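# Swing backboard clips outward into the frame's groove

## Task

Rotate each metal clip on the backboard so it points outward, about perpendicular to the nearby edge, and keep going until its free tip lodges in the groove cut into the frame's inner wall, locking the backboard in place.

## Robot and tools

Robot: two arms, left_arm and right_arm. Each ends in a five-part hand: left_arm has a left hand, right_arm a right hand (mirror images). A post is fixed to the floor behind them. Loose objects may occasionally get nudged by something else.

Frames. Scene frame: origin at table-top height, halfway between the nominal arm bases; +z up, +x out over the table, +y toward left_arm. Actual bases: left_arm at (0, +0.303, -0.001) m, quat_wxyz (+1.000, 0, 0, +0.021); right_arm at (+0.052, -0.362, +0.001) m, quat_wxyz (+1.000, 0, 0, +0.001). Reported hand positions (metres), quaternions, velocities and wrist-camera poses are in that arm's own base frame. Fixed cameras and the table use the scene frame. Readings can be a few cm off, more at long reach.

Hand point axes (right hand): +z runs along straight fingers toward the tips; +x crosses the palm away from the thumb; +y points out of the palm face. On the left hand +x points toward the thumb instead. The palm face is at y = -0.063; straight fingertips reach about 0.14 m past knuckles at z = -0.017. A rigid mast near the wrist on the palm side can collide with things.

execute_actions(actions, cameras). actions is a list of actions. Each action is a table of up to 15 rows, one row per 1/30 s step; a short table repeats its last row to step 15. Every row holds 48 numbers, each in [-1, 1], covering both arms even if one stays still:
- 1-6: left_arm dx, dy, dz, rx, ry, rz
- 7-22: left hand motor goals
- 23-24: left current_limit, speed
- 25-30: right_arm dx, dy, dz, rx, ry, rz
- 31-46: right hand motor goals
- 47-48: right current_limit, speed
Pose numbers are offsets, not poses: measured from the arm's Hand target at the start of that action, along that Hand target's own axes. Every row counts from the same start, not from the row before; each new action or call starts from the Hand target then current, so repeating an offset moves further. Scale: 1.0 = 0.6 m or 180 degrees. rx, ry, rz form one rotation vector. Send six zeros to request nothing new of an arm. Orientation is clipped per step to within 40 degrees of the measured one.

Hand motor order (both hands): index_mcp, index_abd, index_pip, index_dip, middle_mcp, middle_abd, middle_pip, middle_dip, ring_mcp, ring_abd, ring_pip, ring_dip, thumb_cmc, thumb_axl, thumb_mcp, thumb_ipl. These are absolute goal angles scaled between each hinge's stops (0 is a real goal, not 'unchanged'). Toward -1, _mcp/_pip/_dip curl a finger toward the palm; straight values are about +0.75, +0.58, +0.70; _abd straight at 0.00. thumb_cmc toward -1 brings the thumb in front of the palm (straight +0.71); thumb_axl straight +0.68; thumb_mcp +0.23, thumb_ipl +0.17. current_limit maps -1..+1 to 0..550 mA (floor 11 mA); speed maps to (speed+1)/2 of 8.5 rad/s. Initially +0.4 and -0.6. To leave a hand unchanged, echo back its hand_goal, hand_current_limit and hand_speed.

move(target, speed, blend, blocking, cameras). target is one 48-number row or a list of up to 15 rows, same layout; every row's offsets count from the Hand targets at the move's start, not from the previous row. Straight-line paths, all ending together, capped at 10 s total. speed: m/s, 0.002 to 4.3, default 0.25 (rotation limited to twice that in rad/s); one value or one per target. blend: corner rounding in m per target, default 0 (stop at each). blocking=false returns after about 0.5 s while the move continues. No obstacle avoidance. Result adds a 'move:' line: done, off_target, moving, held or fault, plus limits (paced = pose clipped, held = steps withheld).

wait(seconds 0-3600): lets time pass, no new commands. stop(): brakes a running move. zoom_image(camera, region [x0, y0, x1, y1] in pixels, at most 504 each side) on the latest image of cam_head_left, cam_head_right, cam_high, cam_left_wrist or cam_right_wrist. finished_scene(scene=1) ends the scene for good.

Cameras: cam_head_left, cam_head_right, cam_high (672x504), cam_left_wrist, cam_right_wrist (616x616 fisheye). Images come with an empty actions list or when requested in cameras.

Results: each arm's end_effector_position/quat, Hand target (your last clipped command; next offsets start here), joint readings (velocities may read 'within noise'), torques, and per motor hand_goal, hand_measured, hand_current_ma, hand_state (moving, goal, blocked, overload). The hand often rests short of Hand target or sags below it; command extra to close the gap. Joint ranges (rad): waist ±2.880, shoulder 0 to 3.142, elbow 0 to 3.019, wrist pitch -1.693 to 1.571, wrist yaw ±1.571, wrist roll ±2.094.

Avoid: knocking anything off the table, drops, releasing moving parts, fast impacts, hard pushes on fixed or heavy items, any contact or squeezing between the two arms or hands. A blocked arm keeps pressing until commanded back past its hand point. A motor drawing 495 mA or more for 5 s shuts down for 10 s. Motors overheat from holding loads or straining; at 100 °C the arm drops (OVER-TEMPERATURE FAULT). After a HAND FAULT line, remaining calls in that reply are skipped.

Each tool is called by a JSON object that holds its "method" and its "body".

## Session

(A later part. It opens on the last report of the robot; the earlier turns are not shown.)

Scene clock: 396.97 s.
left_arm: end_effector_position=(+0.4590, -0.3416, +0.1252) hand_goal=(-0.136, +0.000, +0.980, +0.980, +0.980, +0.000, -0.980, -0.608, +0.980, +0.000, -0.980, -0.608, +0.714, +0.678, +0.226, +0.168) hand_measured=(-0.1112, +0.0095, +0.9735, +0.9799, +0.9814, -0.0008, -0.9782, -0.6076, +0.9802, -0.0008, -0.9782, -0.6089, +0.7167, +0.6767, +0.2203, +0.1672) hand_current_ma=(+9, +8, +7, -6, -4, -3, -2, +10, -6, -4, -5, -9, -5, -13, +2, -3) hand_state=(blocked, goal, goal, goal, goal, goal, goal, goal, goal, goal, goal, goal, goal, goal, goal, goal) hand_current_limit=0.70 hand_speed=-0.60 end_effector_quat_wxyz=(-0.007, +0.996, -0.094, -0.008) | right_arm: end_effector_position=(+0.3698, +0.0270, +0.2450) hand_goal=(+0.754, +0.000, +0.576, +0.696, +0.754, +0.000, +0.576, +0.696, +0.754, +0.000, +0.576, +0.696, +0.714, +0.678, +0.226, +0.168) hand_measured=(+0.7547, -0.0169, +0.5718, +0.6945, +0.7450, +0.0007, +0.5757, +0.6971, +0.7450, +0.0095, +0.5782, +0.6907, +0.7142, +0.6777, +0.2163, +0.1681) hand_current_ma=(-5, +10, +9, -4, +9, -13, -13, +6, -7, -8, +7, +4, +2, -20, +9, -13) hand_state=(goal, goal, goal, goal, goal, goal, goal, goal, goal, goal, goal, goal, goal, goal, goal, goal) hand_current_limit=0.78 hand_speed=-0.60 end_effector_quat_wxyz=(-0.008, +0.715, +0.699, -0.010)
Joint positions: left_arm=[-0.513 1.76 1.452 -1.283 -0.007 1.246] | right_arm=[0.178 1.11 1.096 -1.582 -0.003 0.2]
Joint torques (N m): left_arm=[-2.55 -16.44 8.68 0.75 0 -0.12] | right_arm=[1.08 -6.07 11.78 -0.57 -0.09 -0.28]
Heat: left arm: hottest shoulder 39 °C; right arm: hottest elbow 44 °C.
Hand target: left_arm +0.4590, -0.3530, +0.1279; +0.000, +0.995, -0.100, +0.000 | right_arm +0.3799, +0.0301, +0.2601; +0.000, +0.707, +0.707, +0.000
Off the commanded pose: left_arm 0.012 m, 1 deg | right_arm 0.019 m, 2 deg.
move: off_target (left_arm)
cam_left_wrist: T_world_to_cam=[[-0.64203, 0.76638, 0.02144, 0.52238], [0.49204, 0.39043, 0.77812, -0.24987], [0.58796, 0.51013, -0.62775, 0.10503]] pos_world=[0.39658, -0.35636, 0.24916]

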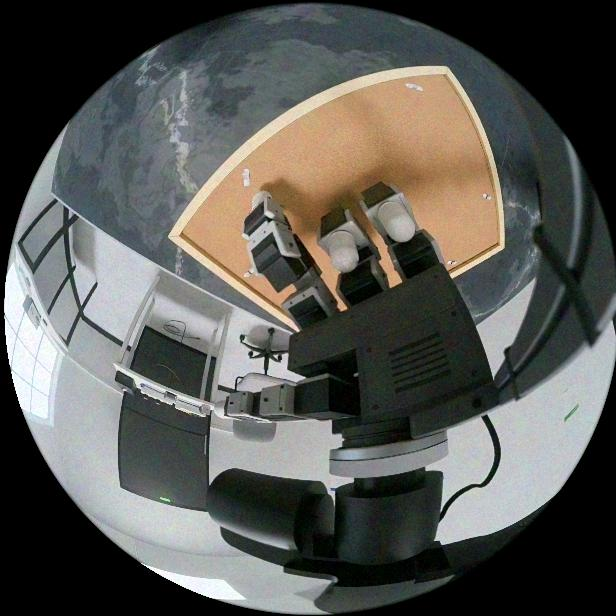

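{"method": "move", "body": {"target": [[0.002,0,0.0215,0,0,0,-0.16,0,0.98,0.98,0.98,0,-0.98,-0.609,0.98,0,-0.98,-0.609,0.714,0.678,0.226,0.168,0.8,-0.6,0,0,0,0,0,0,0.754,0,0.576,0.696,0.754,0,0.576,0.696,0.754,0,0.576,0.696,0.714,0.678,0.226,0.168,0.78,-0.6],[0.002,0.04,0.0215,0,0,0,-0.16,0,0.98,0.98,0.98,0,-0.98,-0.609,0.98,0,-0.98,-0.609,0.714,0.678,0.226,0.168,0.8,-0.6,0,0,0,0,0,0,0.754,0,0.576,0.696,0.754,0,0.576,0.696,0.754,0,0.576,0.696,0.714,0.678,0.226,0.168,0.78,-0.6]], "speed": 0.05, "cameras": ["cam_left_wrist", "cam_head_left"]}}

{"method": "zoom_image", "body": {"camera": "cam_left_wrist", "region": [200, 130, 320, 250]}}

Scene clock: 406.03 s.
left_arm: end_effector_position=(+0.4530, -0.3556, +0.1090) hand_goal=(-0.160, +0.000, +0.980, +0.980, +0.980, +0.000, -0.980, -0.608, +0.980, +0.000, -0.980, -0.608, +0.714, +0.678, +0.226, +0.168) hand_measured=(-0.1365, +0.0021, +0.9747, +0.9977, +0.9802, -0.0008, -0.9769, -0.6076, +0.9802, +0.0007, -0.9795, -0.6101, +0.7167, +0.6777, +0.2203, +0.1681) hand_current_ma=(+2, +8, +4, +4, +0, -1, +1, +7, -2, -7, -5, -10, -4, -10, -5, +3) hand_state=(blocked, goal, goal, goal, goal, goal, goal, goal, goal, goal, goal, goal, goal, goal, goal, goal) hand_current_limit=0.80 hand_speed=-0.60 end_effector_quat_wxyz=(-0.010, +0.996, -0.087, -0.010) | right_arm: end_effector_position=(+0.3698, +0.0270, +0.2450) hand_goal=(+0.754, +0.000, +0.576, +0.696, +0.754, +0.000, +0.576, +0.696, +0.754, +0.000, +0.576, +0.696, +0.714, +0.678, +0.226, +0.168) hand_measured=(+0.7547, -0.0154, +0.5718, +0.6932, +0.7450, +0.0007, +0.5770, +0.6983, +0.7450, +0.0095, +0.5782, +0.6907, +0.7142, +0.6767, +0.2163, +0.1672) hand_current_ma=(-3, +11, +11, -4, +16, +0, -2, +6, -7, -2, +19, +6, -3, -14, +5, +4) hand_state=(goal, goal, goal, goal, goal, goal, goal, goal, goal, goal, goal, goal, goal, goal, goal, goal) hand_current_limit=0.78 hand_speed=-0.60 end_effector_quat_wxyz=(-0.008, +0.715, +0.699, -0.010)
Joint positions: left_arm=[-0.544 1.779 1.436 -1.254 -0.008 1.201] | right_arm=[0.178 1.11 1.096 -1.582 -0.003 0.2]
Joint torques (N m): left_arm=[-3.37 -15.68 10.59 0.44 0.06 -0.1] | right_arm=[1.14 -6.12 11.81 -0.54 -0.09 -0.27]
Heat: left arm: hottest shoulder 39 °C; right arm: hottest elbow 44 °C.
Hand target: left_arm +0.4553, -0.3768, +0.1149; +0.000, +0.995, -0.100, +0.000 | right_arm +0.3799, +0.0301, +0.2601; +0.000, +0.707, +0.707, +0.000
Off the commanded pose: left_arm 0.022 m, 2 deg | right_arm 0.019 m, 2 deg.
move: off_target (left_arm)
cam_left_wrist: T_world_to_cam=[[-0.65227, 0.75746, 0.02826, 0.53044], [0.49, 0.39292, 0.77815, -0.22706], [0.57831, 0.52141, -0.62745, 0.11389]] pos_world=[0.39138, -0.37195, 0.23316]
Images, in order (width x height): cam_head_left 672x504, cam_left_wrist 616x616.

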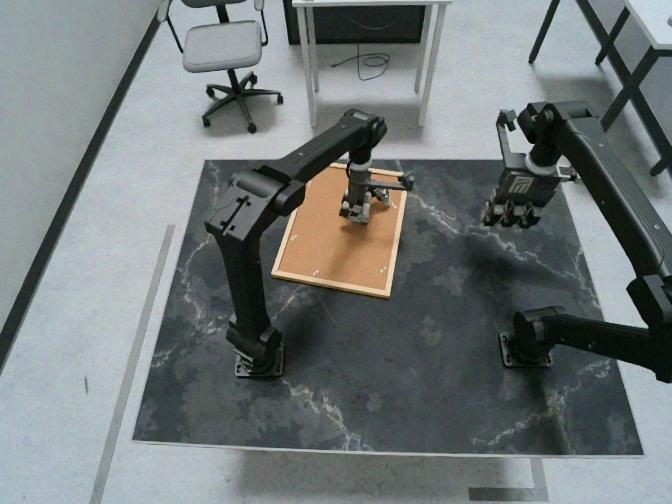

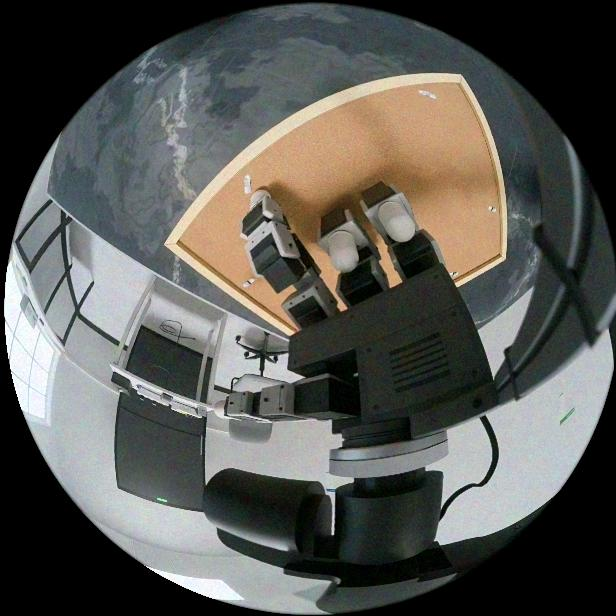

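Scaled by 4.200 from the camera's image (finer frame: 880x880).

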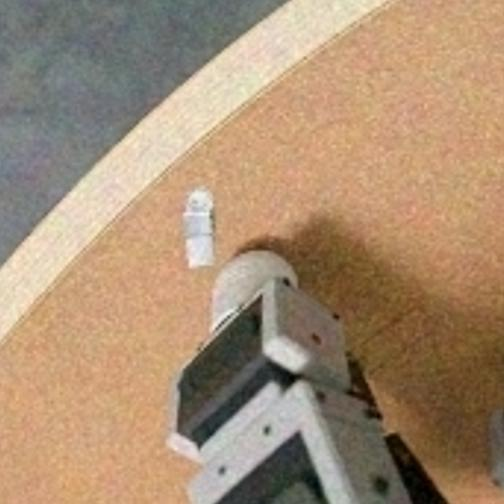

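{"method": "move", "body": {"target": [[0.0,-0.01,-0.04,0,0,0,-0.16,0,0.98,0.98,0.98,0,-0.98,-0.609,0.98,0,-0.98,-0.609,0.714,0.678,0.226,0.168,0.8,-0.6,0,0,0,0,0,0,0.754,0,0.576,0.696,0.754,0,0.576,0.696,0.754,0,0.576,0.696,0.714,0.678,0.226,0.168,0.78,-0.6],[0.014,-0.01,-0.04,0,0,0,-0.16,0,0.98,0.98,0.98,0,-0.98,-0.609,0.98,0,-0.98,-0.609,0.714,0.678,0.226,0.168,0.8,-0.6,0,0,0,0,0,0,0.754,0,0.576,0.696,0.754,0,0.576,0.696,0.754,0,0.576,0.696,0.714,0.678,0.226,0.168,0.78,-0.6],[0.014,-0.01,-0.005,0,0,0,-0.16,0,0.98,0.98,0.98,0,-0.98,-0.609,0.98,0,-0.98,-0.609,0.714,0.678,0.226,0.168,0.8,-0.6,0,0,0,0,0,0,0.754,0,0.576,0.696,0.754,0,0.576,0.696,0.754,0,0.576,0.696,0.714,0.678,0.226,0.168,0.78,-0.6]], "speed": 0.05, "cameras": ["cam_left_wrist"]}}

{"method": "zoom_image", "body": {"camera": "cam_left_wrist", "region": [200, 130, 320, 250]}}

Scene clock: 415.83 s.
left_arm: end_effector_position=(+0.4627, -0.3643, +0.1157) hand_goal=(-0.160, +0.000, +0.980, +0.980, +0.980, +0.000, -0.980, -0.608, +0.980, +0.000, -0.980, -0.608, +0.714, +0.678, +0.226, +0.168) hand_measured=(-0.1365, +0.0036, +0.9722, +0.9875, +0.9814, -0.0008, -0.9782, -0.6089, +0.9790, -0.0008, -0.9782, -0.6089, +0.7154, +0.6777, +0.2203, +0.1672) hand_current_ma=(+9, +5, +7, -8, -4, -2, +2, +3, -1, -12, -4, -13, +0, -12, -5, +4) hand_state=(blocked, goal, goal, goal, goal, goal, goal, goal, goal, goal, goal, goal, goal, goal, goal, goal) hand_current_limit=0.80 hand_speed=-0.60 end_effector_quat_wxyz=(-0.008, +0.996, -0.090, -0.008) | right_arm: end_effector_position=(+0.3698, +0.0270, +0.2450) hand_goal=(+0.754, +0.000, +0.576, +0.696, +0.754, +0.000, +0.576, +0.696, +0.754, +0.000, +0.576, +0.696, +0.714, +0.678, +0.226, +0.168) hand_measured=(+0.7547, -0.0169, +0.5718, +0.6932, +0.7450, +0.0007, +0.5757, +0.6983, +0.7450, +0.0095, +0.5782, +0.6907, +0.7142, +0.6767, +0.2163, +0.1672) hand_current_ma=(-12, +11, +4, -6, +12, -2, -1, -6, -4, +10, +12, -9, +1, +0, +11, -2) hand_state=(goal, goal, goal, goal, goal, goal, goal, goal, goal, goal, goal, goal, goal, goal, goal, goal) hand_current_limit=0.78 hand_speed=-0.60 end_effector_quat_wxyz=(-0.008, +0.715, +0.699, -0.010)
Joint positions: left_arm=[-0.547 1.803 1.487 -1.275 -0.007 1.204] | right_arm=[0.178 1.11 1.096 -1.582 -0.003 0.2]
Joint torques (N m): left_arm=[-1.9 -16.85 8.8 0.76 0.03 0.04] | right_arm=[1.14 -6.07 11.84 -0.5 -0.09 -0.26]
Heat: left arm: hottest shoulder 39 °C; right arm: hottest elbow 44 °C.
Hand target: left_arm +0.4648, -0.3727, +0.1182; +0.000, +0.995, -0.100, +0.000 | right_arm +0.3799, +0.0301, +0.2601; +0.000, +0.707, +0.707, +0.000
Off the commanded pose: left_arm 0.009 m, 2 deg | right_arm 0.019 m, 2 deg.
move: done
cam_left_wrist: T_world_to_cam=[[-0.64745, 0.76179, 0.02211, 0.5432], [0.4892, 0.39317, 0.77852, -0.23331], [0.58438, 0.51487, -0.62723, 0.11183]] pos_world=[0.40048, -0.37965, 0.23976]

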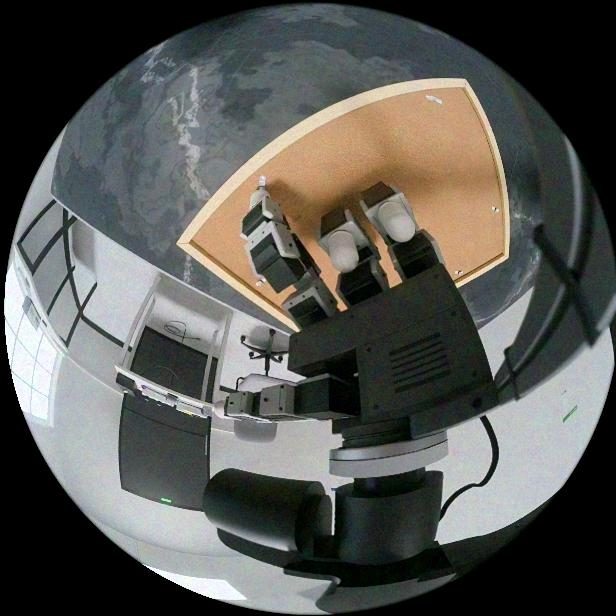

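Scaled by 4.200 from the camera's image (finer frame: 880x880).

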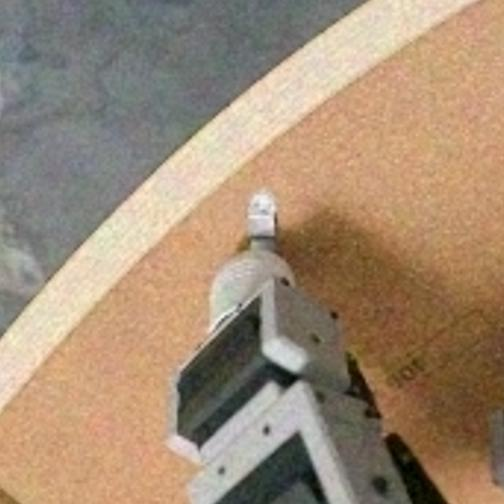

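{"method": "move", "body": {"target": [[0.0,-0.024,-0.008,0,0,0,-0.16,0,0.98,0.98,0.98,0,-0.98,-0.609,0.98,0,-0.98,-0.609,0.714,0.678,0.226,0.168,0.8,-0.6,0,0,0,0,0,0,0.754,0,0.576,0.696,0.754,0,0.576,0.696,0.754,0,0.576,0.696,0.714,0.678,0.226,0.168,0.78,-0.6]], "speed": 0.05, "cameras": ["cam_left_wrist"]}}

{"method": "zoom_image", "body": {"camera": "cam_left_wrist", "region": [200, 130, 320, 250]}}

Scene clock: 421.63 s.
left_arm: end_effector_position=(+0.4591, -0.3626, +0.1133) hand_goal=(-0.160, +0.000, +0.980, +0.980, +0.980, +0.000, -0.980, -0.608, +0.980, +0.000, -0.980, -0.608, +0.714, +0.678, +0.226, +0.168) hand_measured=(-0.1365, +0.0036, +0.9735, +0.9863, +0.9814, -0.0008, -0.9782, -0.6089, +0.9790, +0.0007, -0.9782, -0.6089, +0.7167, +0.6777, +0.2203, +0.1672) hand_current_ma=(-3, +10, +2, -8, -3, -3, +5, +8, -8, -8, -5, -8, -5, -13, -3, +0) hand_state=(blocked, goal, goal, goal, goal, goal, goal, goal, goal, goal, goal, goal, goal, goal, goal, goal) hand_current_limit=0.80 hand_speed=-0.60 end_effector_quat_wxyz=(-0.009, +0.995, -0.102, -0.010) | right_arm: end_effector_position=(+0.3698, +0.0270, +0.2450) hand_goal=(+0.754, +0.000, +0.576, +0.696, +0.754, +0.000, +0.576, +0.696, +0.754, +0.000, +0.576, +0.696, +0.714, +0.678, +0.226, +0.168) hand_measured=(+0.7547, -0.0169, +0.5705, +0.6932, +0.7450, +0.0007, +0.5757, +0.6996, +0.7450, +0.0095, +0.5782, +0.6907, +0.7142, +0.6777, +0.2173, +0.1672) hand_current_ma=(-6, +4, +15, +3, +7, +9, +13, +0, -12, +1, -2, +0, +2, -17, -4, +7) hand_state=(goal, goal, goal, goal, goal, goal, goal, goal, goal, goal, goal, goal, goal, goal, goal, goal) hand_current_limit=0.78 hand_speed=-0.60 end_effector_quat_wxyz=(-0.008, +0.715, +0.699, -0.010)
Joint positions: left_arm=[-0.545 1.803 1.481 -1.275 -0.007 1.23] | right_arm=[0.178 1.11 1.096 -1.582 -0.003 0.2]
Joint torques (N m): left_arm=[-0.21 -17.96 8.5 0.49 0.01 0.04] | right_arm=[1.14 -6.12 11.81 -0.55 -0.08 -0.27]
Heat: left arm: hottest shoulder 39 °C; right arm: hottest elbow 44 °C.
Hand target: left_arm +0.4676, -0.3585, +0.1229; +0.000, +0.995, -0.100, +0.000 | right_arm +0.3799, +0.0301, +0.2601; +0.000, +0.707, +0.707, +0.000
Off the commanded pose: left_arm 0.014 m, 2 deg | right_arm 0.019 m, 2 deg.
move: off_target (left_arm)
cam_left_wrist: T_world_to_cam=[[-0.62844, 0.77736, 0.02781, 0.53589], [0.50309, 0.37893, 0.77673, -0.24156], [0.59326, 0.50212, -0.62922, 0.10303]] pos_world=[0.39718, -0.37678, 0.23756]

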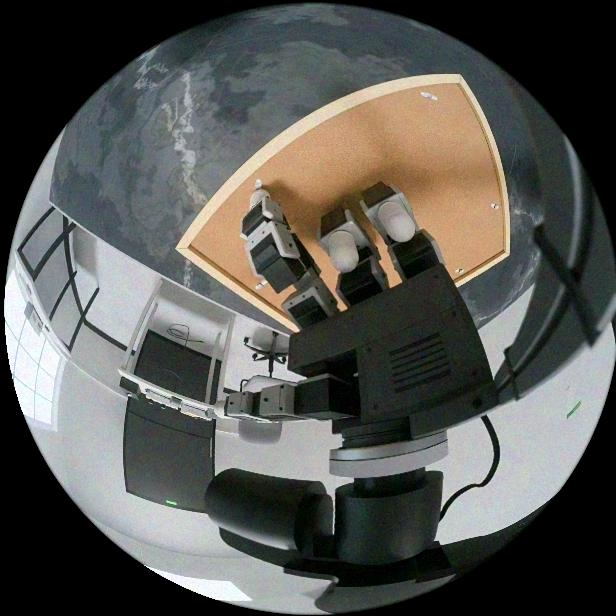

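Scaled by 4.200 from the camera's image (finer frame: 880x880).

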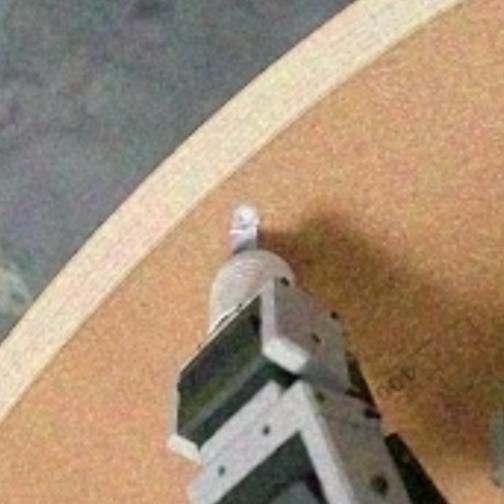

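{"method": "move", "body": {"target": [[0.0,-0.033,-0.003,0,0,0,-0.16,0,0.98,0.98,0.98,0,-0.98,-0.609,0.98,0,-0.98,-0.609,0.714,0.678,0.226,0.168,0.8,-0.6,0,0,0,0,0,0,0.754,0,0.576,0.696,0.754,0,0.576,0.696,0.754,0,0.576,0.696,0.714,0.678,0.226,0.168,0.78,-0.6]], "speed": 0.05, "cameras": ["cam_left_wrist"]}}

{"method": "zoom_image", "body": {"camera": "cam_left_wrist", "region": [200, 130, 320, 250]}}

Scene clock: 425.23 s.
left_arm: end_effector_position=(+0.4631, -0.3426, +0.1073) hand_goal=(-0.160, +0.000, +0.980, +0.980, +0.980, +0.000, -0.980, -0.608, +0.980, +0.000, -0.980, -0.608, +0.714, +0.678, +0.226, +0.168) hand_measured=(-0.1546, +0.0007, +0.9722, +0.9786, +0.9814, -0.0008, -0.9769, -0.6089, +0.9802, -0.0008, -0.9782, -0.6089, +0.7154, +0.6777, +0.2203, +0.1672) hand_current_ma=(-8, +9, +0, -6, -1, -14, +4, +11, -12, -4, -4, -9, +4, -3, -2, +1) hand_state=(goal, goal, goal, goal, goal, goal, goal, goal, goal, goal, goal, goal, goal, goal, goal, goal) hand_current_limit=0.80 hand_speed=-0.60 end_effector_quat_wxyz=(-0.011, +0.994, -0.105, -0.018) | right_arm: end_effector_position=(+0.3698, +0.0270, +0.2450) hand_goal=(+0.754, +0.000, +0.576, +0.696, +0.754, +0.000, +0.576, +0.696, +0.754, +0.000, +0.576, +0.696, +0.714, +0.678, +0.226, +0.168) hand_measured=(+0.7547, -0.0169, +0.5718, +0.6932, +0.7450, +0.0007, +0.5757, +0.6983, +0.7438, +0.0095, +0.5782, +0.6907, +0.7142, +0.6777, +0.2163, +0.1672) hand_current_ma=(-5, +10, +0, +10, +13, -9, +12, -6, +2, +3, +4, +1, +4, -3, +1, +0) hand_state=(goal, goal, goal, goal, goal, goal, goal, goal, goal, goal, goal, goal, goal, goal, goal, goal) hand_current_limit=0.78 hand_speed=-0.60 end_effector_quat_wxyz=(-0.008, +0.715, +0.699, -0.010)
Joint positions: left_arm=[-0.508 1.802 1.464 -1.275 -0.007 1.272] | right_arm=[0.178 1.11 1.096 -1.582 -0.003 0.2]
Joint torques (N m): left_arm=[-0.26 -19.08 8.27 0.53 -0.01 0.03] | right_arm=[0.85 -6.18 11.82 -0.58 -0.09 -0.26]
Heat: left arm: hottest shoulder 39 °C; right arm: hottest elbow 45 °C.
Hand target: left_arm +0.4716, -0.3391, +0.1247; +0.000, +0.995, -0.100, +0.000 | right_arm +0.3799, +0.0301, +0.2601; +0.000, +0.707, +0.707, +0.000
Off the commanded pose: left_arm 0.020 m, 3 deg | right_arm 0.019 m, 2 deg.
move: off_target (left_arm)
cam_left_wrist: T_world_to_cam=[[-0.62449, 0.77989, 0.04219, 0.52044], [0.51599, 0.37141, 0.77189, -0.25453], [0.58632, 0.5038, -0.63436, 0.09117]] pos_world=[0.40289, -0.35729, 0.23234]

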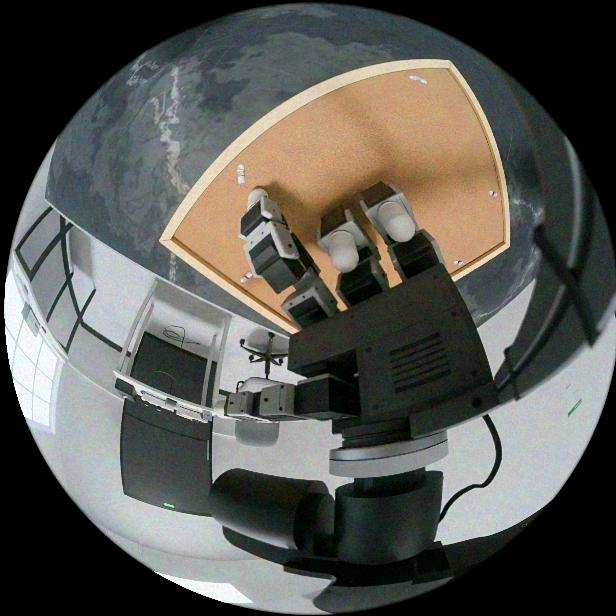

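Scaled by 4.200 from the camera's image (finer frame: 880x880).

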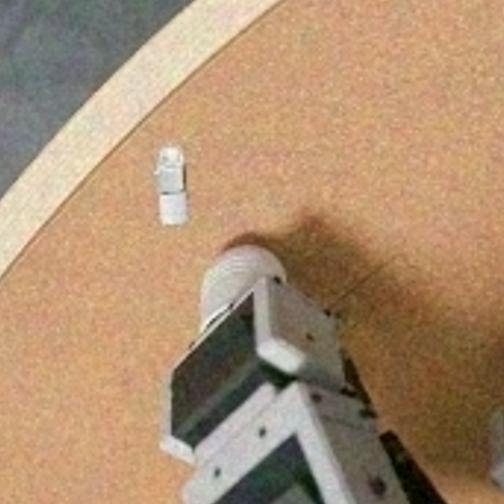

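{"method": "move", "body": {"target": [[0,0,0.036,0,0,0,-0.16,0,0.98,0.98,0.98,0,-0.98,-0.609,0.98,0,-0.98,-0.609,0.714,0.678,0.226,0.168,0.8,-0.6,0,0,0,0,0,0,0.754,0,0.576,0.696,0.754,0,0.576,0.696,0.754,0,0.576,0.696,0.714,0.678,0.226,0.168,0.78,-0.6],[-0.0149,0.0299,0.036,0,0,0,-0.16,0,0.98,0.98,0.98,0,-0.98,-0.609,0.98,0,-0.98,-0.609,0.714,0.678,0.226,0.168,0.8,-0.6,0,0,0,0,0,0,0.754,0,0.576,0.696,0.754,0,0.576,0.696,0.754,0,0.576,0.696,0.714,0.678,0.226,0.168,0.78,-0.6],[-0.0159,0.0716,0.036,0,0,0,-0.16,0,0.98,0.98,0.98,0,-0.98,-0.609,0.98,0,-0.98,-0.609,0.714,0.678,0.226,0.168,0.8,-0.6,0,0,0,0,0,0,0.754,0,0.576,0.696,0.754,0,0.576,0.696,0.754,0,0.576,0.696,0.714,0.678,0.226,0.168,0.78,-0.6]], "speed": 0.04, "cameras": ["cam_left_wrist", "cam_head_left"]}}

{"method": "zoom_image", "body": {"camera": "cam_left_wrist", "region": [200, 130, 320, 250]}}

Scene clock: 431.93 s.
left_arm: end_effector_position=(+0.4550, -0.3585, +0.1023) hand_goal=(-0.160, +0.000, +0.980, +0.980, +0.980, +0.000, -0.980, -0.608, +0.980, +0.000, -0.980, -0.608, +0.714, +0.678, +0.226, +0.168) hand_measured=(-0.1920, -0.0169, +0.9709, +0.9977, +0.9802, -0.0008, -0.9782, -0.6076, +0.9790, -0.0008, -0.9782, -0.6089, +0.7154, +0.6767, +0.2203, +0.1681) hand_current_ma=(-25, +4, -1, -3, +0, -4, +2, +7, -1, -13, -8, -5, -3, -4, -3, +3) hand_state=(blocked, goal, goal, goal, goal, goal, goal, goal, goal, goal, goal, goal, goal, goal, goal, goal) hand_current_limit=0.80 hand_speed=-0.60 end_effector_quat_wxyz=(-0.007, +0.996, -0.084, -0.007) | right_arm: end_effector_position=(+0.3698, +0.0270, +0.2450) hand_goal=(+0.754, +0.000, +0.576, +0.696, +0.754, +0.000, +0.576, +0.696, +0.754, +0.000, +0.576, +0.696, +0.714, +0.678, +0.226, +0.168) hand_measured=(+0.7547, -0.0154, +0.5718, +0.6932, +0.7438, +0.0007, +0.5757, +0.6983, +0.7450, +0.0095, +0.5782, +0.6907, +0.7142, +0.6767, +0.2163, +0.1672) hand_current_ma=(-23, +11, +4, +6, +11, -11, -4, +0, -7, +4, -2, -5, -11, +14, +9, -8) hand_state=(goal, goal, goal, goal, goal, goal, goal, goal, goal, goal, goal, goal, goal, goal, goal, goal) hand_current_limit=0.78 hand_speed=-0.60 end_effector_quat_wxyz=(-0.008, +0.715, +0.699, -0.010)
Joint positions: left_arm=[-0.546 1.788 1.428 -1.229 -0.007 1.194] | right_arm=[0.178 1.11 1.096 -1.582 -0.003 0.2]
Joint torques (N m): left_arm=[-3.6 -15.56 9.74 0.65 0.01 -0.08] | right_arm=[1.03 -6.01 11.82 -0.58 -0.08 -0.28]
Heat: left arm: hottest shoulder 39 °C; right arm: hottest elbow 45 °C.
Hand target: left_arm +0.4537, -0.3794, +0.1031; +0.000, +0.995, -0.100, +0.000 | right_arm +0.3799, +0.0301, +0.2601; +0.000, +0.707, +0.707, +0.000
Off the commanded pose: left_arm 0.021 m, 2 deg | right_arm 0.019 m, 2 deg.
move: off_target (left_arm)
cam_left_wrist: T_world_to_cam=[[-0.65619, 0.75433, 0.02006, 0.53559], [0.48309, 0.39952, 0.77911, -0.21631], [0.57969, 0.52093, -0.62657, 0.10913]] pos_world=[0.39268, -0.37444, 0.22616]
Images, in order (width x height): cam_head_left 672x504, cam_left_wrist 616x616.

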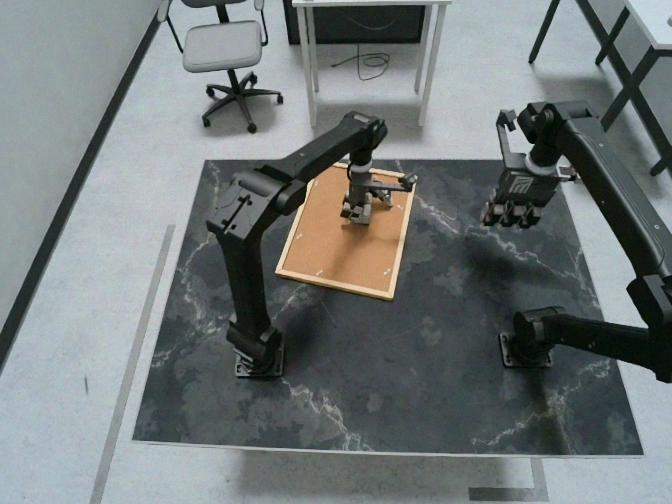

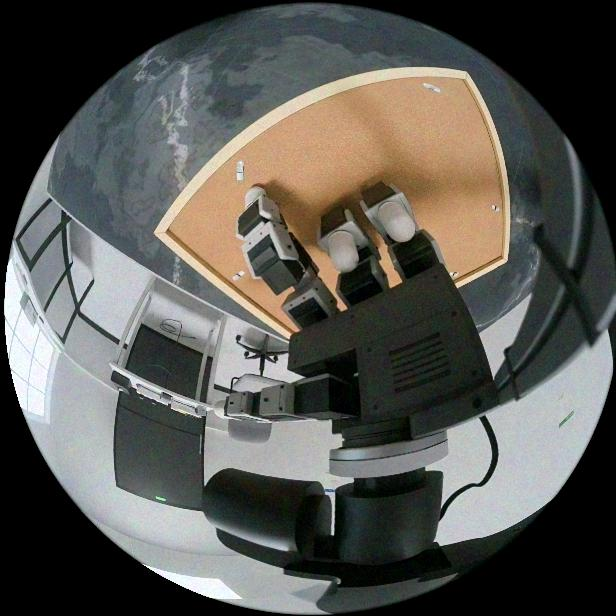

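Scaled by 4.200 from the camera's image (finer frame: 880x880).

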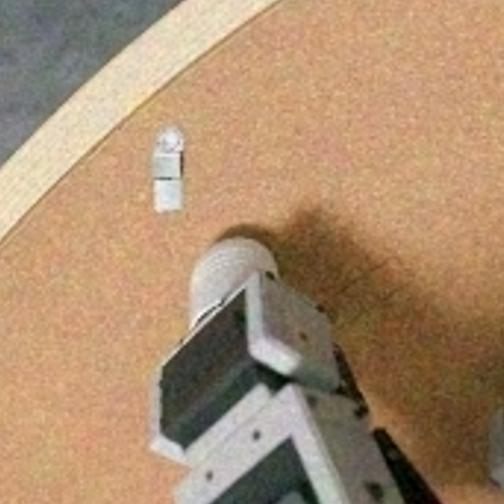

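{"method": "move", "body": {"target": [[0,-0.03,-0.08,0,0,0,-0.16,0,0.98,0.98,0.98,0,-0.98,-0.609,0.98,0,-0.98,-0.609,0.714,0.678,0.226,0.168,0.8,-0.6,0,0,0,0,0,0,0.754,0,0.576,0.696,0.754,0,0.576,0.696,0.754,0,0.576,0.696,0.714,0.678,0.226,0.168,0.78,-0.6],[0,-0.16,-0.08,0,0,0,-0.16,0,0.98,0.98,0.98,0,-0.98,-0.609,0.98,0,-0.98,-0.609,0.714,0.678,0.226,0.168,0.8,-0.6,0,0,0,0,0,0,0.754,0,0.576,0.696,0.754,0,0.576,0.696,0.754,0,0.576,0.696,0.714,0.678,0.226,0.168,0.78,-0.6]], "speed": 0.12, "cameras": ["cam_left_wrist", "cam_head_left", "cam_head_right", "cam_high"]}}

Scene clock: 455.23 s.
left_arm: end_effector_position=(+0.4683, -0.2839, +0.1348) hand_goal=(-0.160, +0.000, +0.980, +0.980, +0.980, +0.000, -0.980, -0.608, +0.980, +0.000, -0.980, -0.608, +0.714, +0.678, +0.226, +0.168) hand_measured=(-0.1498, +0.0065, +0.9709, +0.9799, +0.9814, -0.0008, -0.9782, -0.6089, +0.9790, +0.0007, -0.9782, -0.6089, +0.7180, +0.6777, +0.2212, +0.1681) hand_current_ma=(-1, +8, -2, -8, +1, -3, +0, +5, -2, -9, +6, -5, -3, -7, -3, +0) hand_state=(goal, goal, goal, goal, goal, goal, goal, goal, goal, goal, goal, goal, goal, goal, goal, goal) hand_current_limit=0.80 hand_speed=-0.60 end_effector_quat_wxyz=(-0.010, +0.995, -0.096, -0.020) | right_arm: end_effector_position=(+0.3698, +0.0270, +0.2450) hand_goal=(+0.754, +0.000, +0.576, +0.696, +0.754, +0.000, +0.576, +0.696, +0.754, +0.000, +0.576, +0.696, +0.714, +0.678, +0.226, +0.168) hand_measured=(+0.7547, -0.0169, +0.5705, +0.6932, +0.7450, +0.0007, +0.5757, +0.6983, +0.7450, +0.0109, +0.5782, +0.6907, +0.7142, +0.6767, +0.2163, +0.1681) hand_current_ma=(+0, +3, +3, +8, +21, -5, +7, +7, -3, -6, +13, -3, +7, -9, -14, -11) hand_state=(goal, goal, goal, goal, goal, goal, goal, goal, goal, goal, goal, goal, goal, goal, goal, goal) hand_current_limit=0.78 hand_speed=-0.60 end_effector_quat_wxyz=(-0.008, +0.715, +0.699, -0.010)
Joint positions: left_arm=[-0.403 1.725 1.433 -1.323 -0.007 1.359] | right_arm=[0.178 1.11 1.096 -1.582 -0.003 0.2]
Joint torques (N m): left_arm=[-0.97 -17.9 8.54 0.58 0.01 0.03] | right_arm=[1.14 -6.07 11.84 -0.58 -0.08 -0.27]
Heat: left arm: hottest shoulder 39 °C; right arm: hottest elbow 45 °C.
Hand target: left_arm +0.4728, -0.2852, +0.1511; +0.000, +0.995, -0.100, +0.000 | right_arm +0.3799, +0.0301, +0.2601; +0.000, +0.707, +0.707, +0.000
Off the commanded pose: left_arm 0.017 m, 3 deg | right_arm 0.019 m, 2 deg.
move: off_target (left_arm)
cam_left_wrist: T_world_to_cam=[[-0.63852, 0.76841, 0.04278, 0.47994], [0.51197, 0.38261, 0.76909, -0.29482], [0.57461, 0.51298, -0.63771, 0.08456]] pos_world=[0.4088, -0.29937, 0.26014]
Images, in order (width x height): cam_head_left 672x504, cam_head_right 672x504, cam_high 672x504, cam_left_wrist 616x616.

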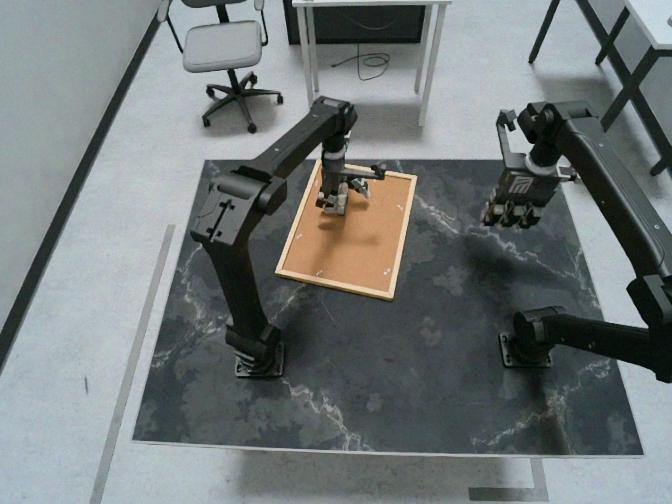

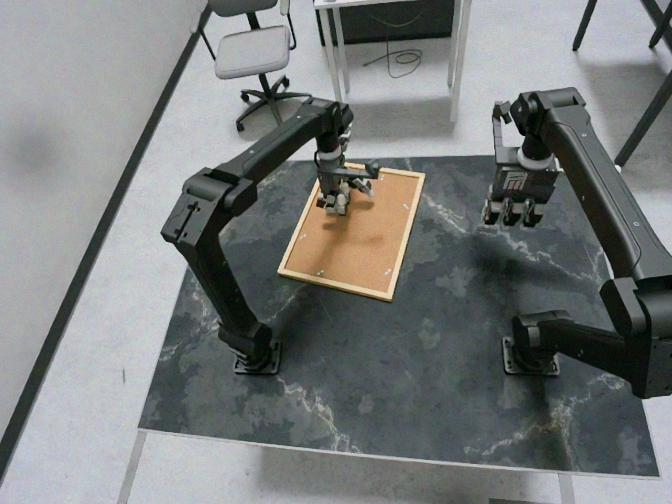

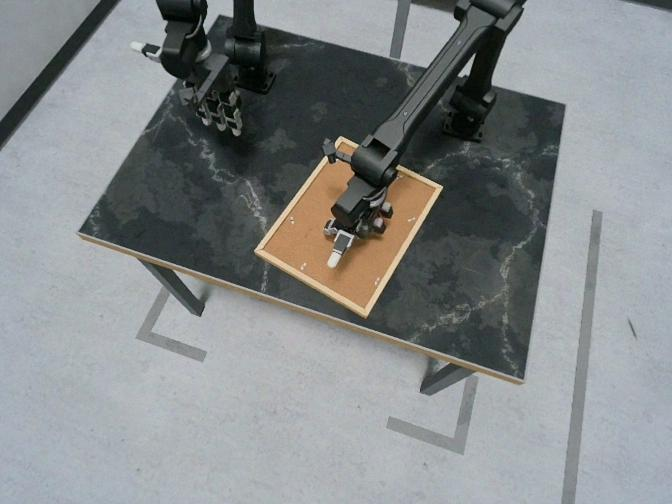

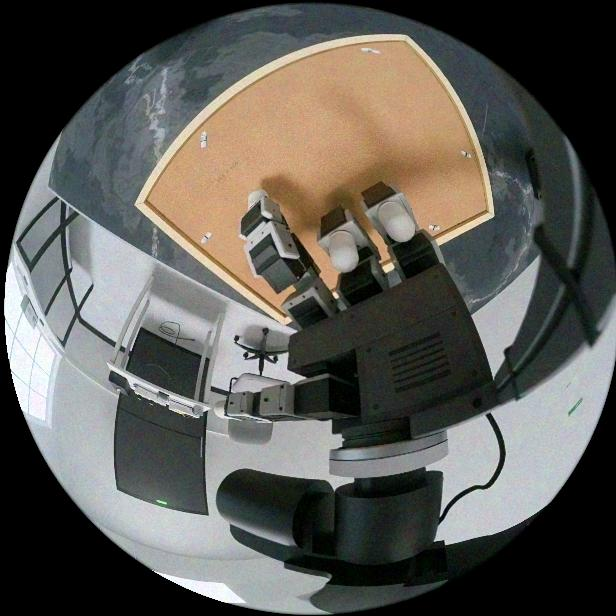

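{"method": "zoom_image", "body": {"camera": "cam_head_left", "region": [260, 150, 430, 310]}}

{"method": "zoom_image", "body": {"camera": "cam_high", "region": [245, 130, 445, 330]}}

Scaled by 2.965 from the camera's image (finer frame: 960x720).

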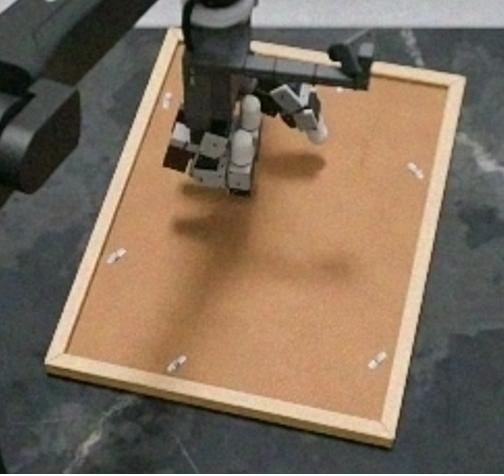

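Scaled by 2.520 from the camera's image (finer frame: 960x720).

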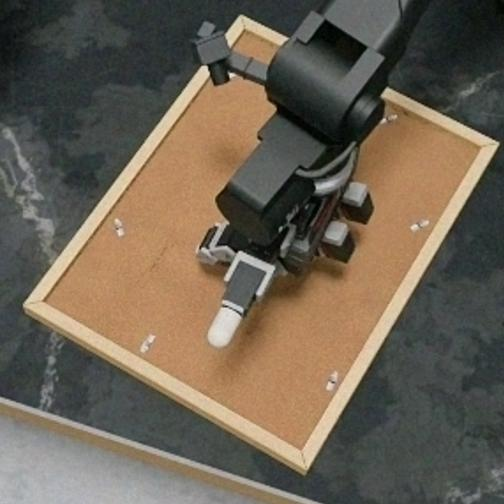

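{"method": "move", "body": {"target": [[0,0,0,0,0,0,-0.16,0,0.98,0.98,0.98,0,-0.98,-0.609,0.98,0,-0.98,-0.609,0.714,0.678,0.226,0.168,0.8,-0.6,0.1282,0.0285,0.1002,-0.3486,0.2773,-0.3614,0.754,0,0.576,0.696,0.754,0,0.576,0.696,0.754,0,0.576,0.696,0.714,0.678,0.226,0.168,0.78,-0.6]], "speed": 0.2, "cameras": ["cam_right_wrist", "cam_head_left", "cam_high"]}}

Scene clock: 469.87 s.
left_arm: end_effector_position=(+0.4681, -0.2839, +0.1348) hand_goal=(-0.160, +0.000, +0.980, +0.980, +0.980, +0.000, -0.980, -0.608, +0.980, +0.000, -0.980, -0.608, +0.714, +0.678, +0.226, +0.168) hand_measured=(-0.1510, +0.0051, +0.9709, +0.9799, +0.9814, -0.0008, -0.9782, -0.6076, +0.9790, +0.0007, -0.9782, -0.6089, +0.7167, +0.6777, +0.2203, +0.1672) hand_current_ma=(-10, +11, +8, -12, -8, -4, +8, +1, -5, -1, -8, -10, -9, -11, -5, +0) hand_state=(goal, goal, goal, goal, goal, goal, goal, goal, goal, goal, goal, goal, goal, goal, goal, goal) hand_current_limit=0.80 hand_speed=-0.60 end_effector_quat_wxyz=(-0.010, +0.995, -0.096, -0.020) | right_arm: end_effector_position=(+0.3879, +0.1068, +0.1909) hand_goal=(+0.754, +0.000, +0.576, +0.696, +0.754, +0.000, +0.576, +0.696, +0.754, +0.000, +0.576, +0.696, +0.714, +0.678, +0.226, +0.168) hand_measured=(+0.7824, -0.0140, +0.5744, +0.6983, +0.7752, +0.0036, +0.5808, +0.6983, +0.7776, +0.0153, +0.5821, +0.6907, +0.7368, +0.6777, +0.2163, +0.1681) hand_current_ma=(-6, +4, +15, +1, +23, -1, +15, -8, -11, +10, +13, +5, -2, -14, +10, -2) hand_state=(blocked, goal, goal, goal, blocked, goal, goal, goal, blocked, goal, goal, goal, blocked, goal, goal, goal) hand_current_limit=0.78 hand_speed=-0.60 end_effector_quat_wxyz=(+0.058, +0.108, +0.789, +0.602)
Joint positions: left_arm=[-0.403 1.725 1.433 -1.323 -0.007 1.361] | right_arm=[-0.221 1.509 0.679 -0.7 -1.298 -1.489]
Joint torques (N m): left_arm=[-1.14 -17.96 8.53 0.59 0.01 0.04] | right_arm=[1.67 -8.53 8.83 -0.4 -1.4 -0.33]
Heat: left arm: hottest shoulder 39 °C; right arm: hottest elbow 46 °C.
Hand target: left_arm +0.4728, -0.2852, +0.1511; +0.000, +0.995, -0.100, +0.000 | right_arm +0.3970, +0.1070, +0.2001; +0.069, +0.090, +0.788, +0.605
Off the commanded pose: left_arm 0.017 m, 3 deg | right_arm 0.013 m, 2 deg.
move: off_target (right_arm)
cam_right_wrist: T_world_to_cam=[[0.81323, -0.06929, 0.57781, -0.39048], [0.108, -0.95766, -0.26686, 0.04642], [0.57184, 0.27942, -0.77131, 0.01645]] pos_world=[0.30313, 0.0128, 0.2507]
Images, in order (width x height): cam_head_left 672x504, cam_high 672x504, cam_right_wrist 616x616.

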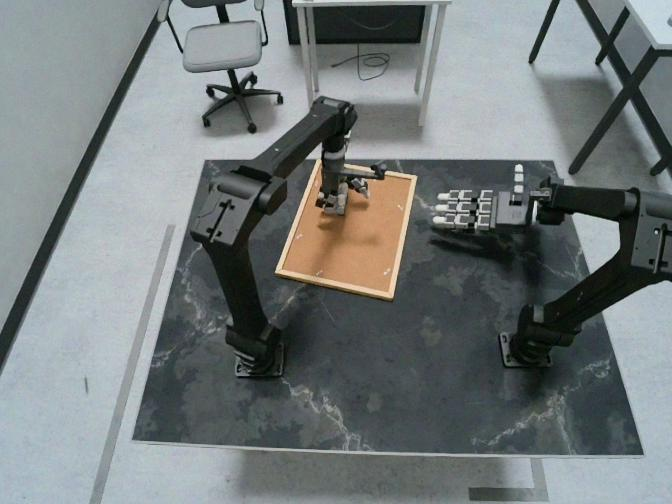

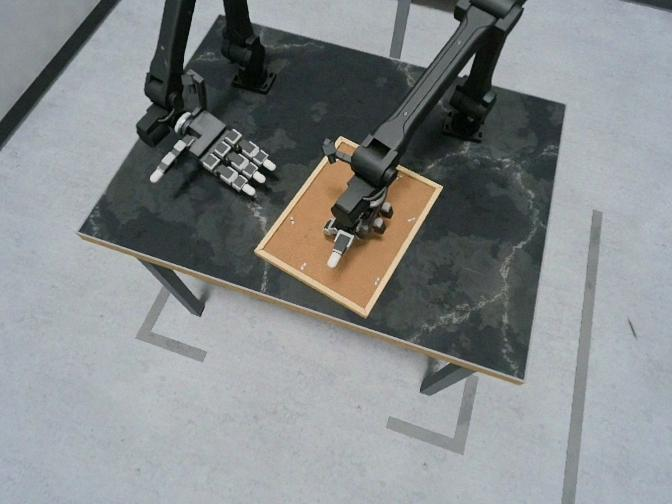

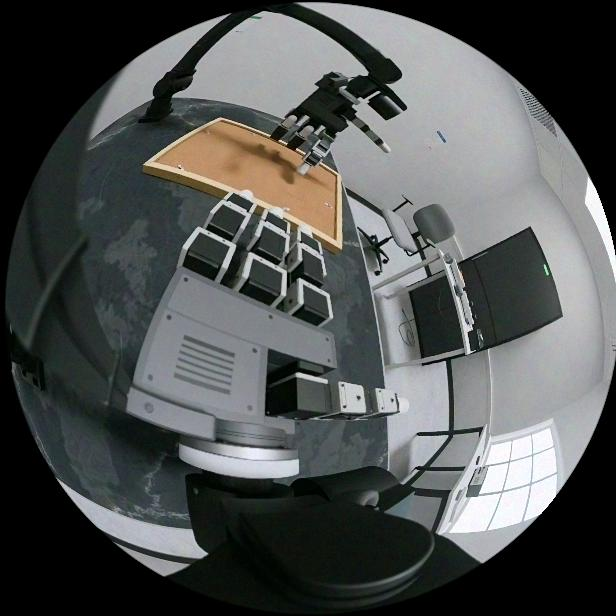

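{"method": "move", "body": {"target": [[0,0,0,0,0,0,-0.16,0,0.98,0.98,0.98,0,-0.98,-0.609,0.98,0,-0.98,-0.609,0.714,0.678,0.226,0.168,0.8,-0.6,-0.013,-0.1055,0.0314,0,0,0,0.754,0,0.576,0.696,0.754,0,0.576,0.696,0.754,0,0.576,0.696,0.714,0.678,0.226,0.168,0.78,-0.6]], "speed": 0.12, "cameras": ["cam_right_wrist", "cam_head_left", "cam_high"]}}

{"method": "zoom_image", "body": {"camera": "cam_head_left", "region": [370, 150, 550, 290]}}

{"method": "zoom_image", "body": {"camera": "cam_right_wrist", "region": [180, 140, 360, 280]}}

Scene clock: 474.27 s.
left_arm: end_effector_position=(+0.4681, -0.2839, +0.1348) hand_goal=(-0.160, +0.000, +0.980, +0.980, +0.980, +0.000, -0.980, -0.608, +0.980, +0.000, -0.980, -0.608, +0.714, +0.678, +0.226, +0.168) hand_measured=(-0.1498, +0.0051, +0.9722, +0.9799, +0.9814, -0.0008, -0.9782, -0.6076, +0.9802, +0.0007, -0.9782, -0.6089, +0.7167, +0.6777, +0.2203, +0.1681) hand_current_ma=(-6, +5, -2, -8, +3, -6, +0, +6, -4, -9, +2, -11, +0, -6, +0, +0) hand_state=(goal, goal, goal, goal, goal, goal, goal, goal, goal, goal, goal, goal, goal, goal, goal, goal) hand_current_limit=0.80 hand_speed=-0.60 end_effector_quat_wxyz=(-0.010, +0.995, -0.096, -0.020) | right_arm: end_effector_position=(+0.4001, +0.1049, +0.1291) hand_goal=(+0.754, +0.000, +0.576, +0.696, +0.754, +0.000, +0.576, +0.696, +0.754, +0.000, +0.576, +0.696, +0.714, +0.678, +0.226, +0.168) hand_measured=(+0.7824, -0.0125, +0.5744, +0.6983, +0.7788, +0.0036, +0.5808, +0.6983, +0.7788, +0.0153, +0.5821, +0.6907, +0.7368, +0.6767, +0.2163, +0.1672) hand_current_ma=(+2, +15, +5, +1, +7, -15, -2, -1, -6, +5, +5, +1, -8, -11, +0, +7) hand_state=(blocked, goal, goal, goal, blocked, goal, goal, goal, blocked, goal, goal, goal, blocked, goal, goal, goal) hand_current_limit=0.78 hand_speed=-0.60 end_effector_quat_wxyz=(+0.057, +0.106, +0.789, +0.602)
Joint positions: left_arm=[-0.403 1.725 1.433 -1.323 -0.007 1.361] | right_arm=[-0.218 1.709 0.679 -0.509 -1.299 -1.498]
Joint torques (N m): left_arm=[-1.14 -17.96 8.51 0.57 0.01 0.04] | right_arm=[1.67 -10.7 6.05 0.42 -1.32 -0.23]
Heat: left arm: hottest shoulder 39 °C; right arm: hottest elbow 46 °C.
Hand target: left_arm +0.4728, -0.2852, +0.1511; +0.000, +0.995, -0.100, +0.000 | right_arm +0.4051, +0.1070, +0.1341; +0.069, +0.090, +0.788, +0.605
Off the commanded pose: left_arm 0.017 m, 3 deg | right_arm 0.007 m, 2 deg.
move: done
cam_right_wrist: T_world_to_cam=[[0.81298, -0.0661, 0.57853, -0.36516], [0.11289, -0.95679, -0.26795, 0.02496], [0.57125, 0.28315, -0.77039, -0.03797]] pos_world=[0.31573, 0.0105, 0.1887]
Images, in order (width x height): cam_head_left 672x504, cam_high 672x504, cam_right_wrist 616x616.

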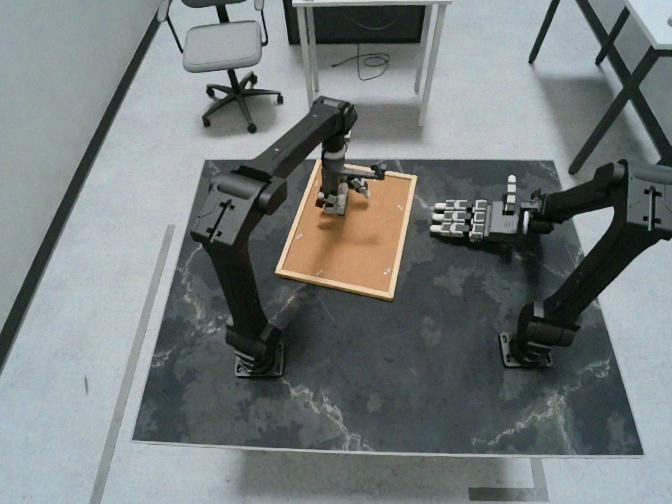

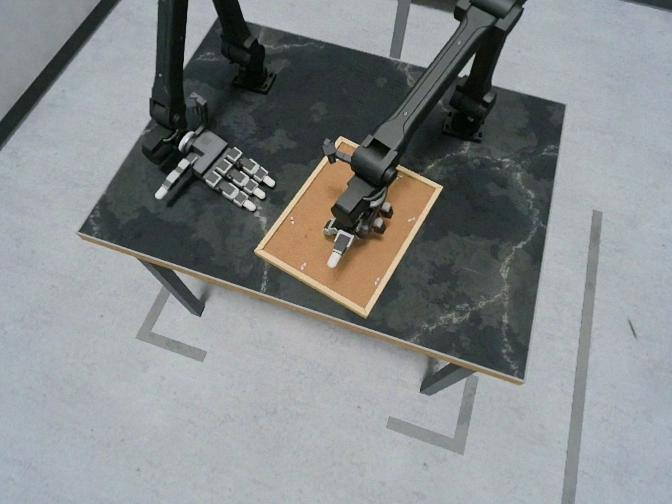

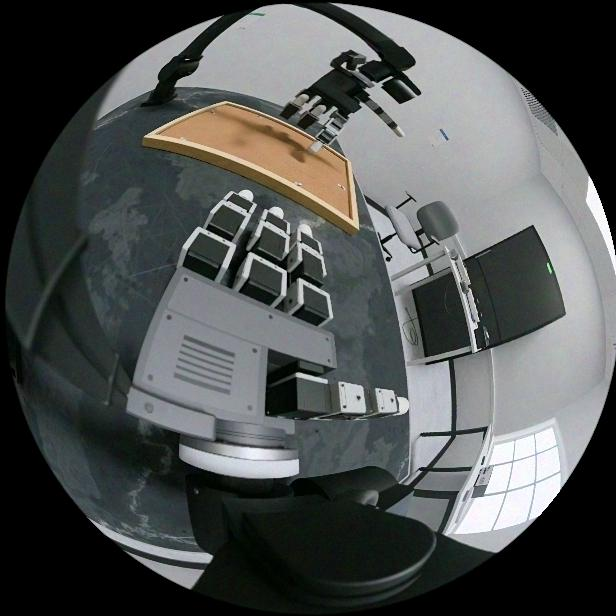

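Scaled by 2.800 from the camera's image (finer frame: 960x720).

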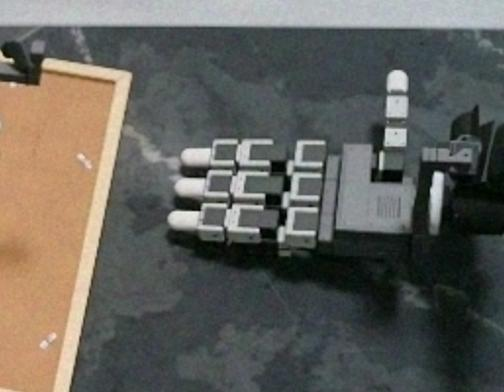

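Scaled by 2.800 from the camera's image (finer frame: 880x880).

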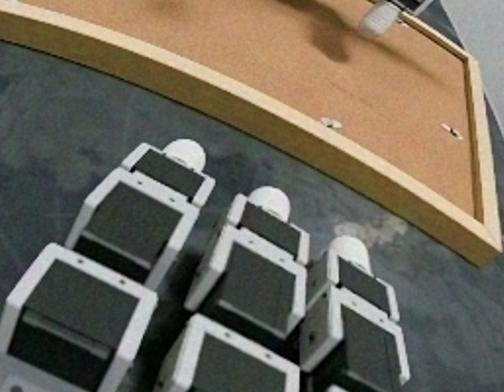

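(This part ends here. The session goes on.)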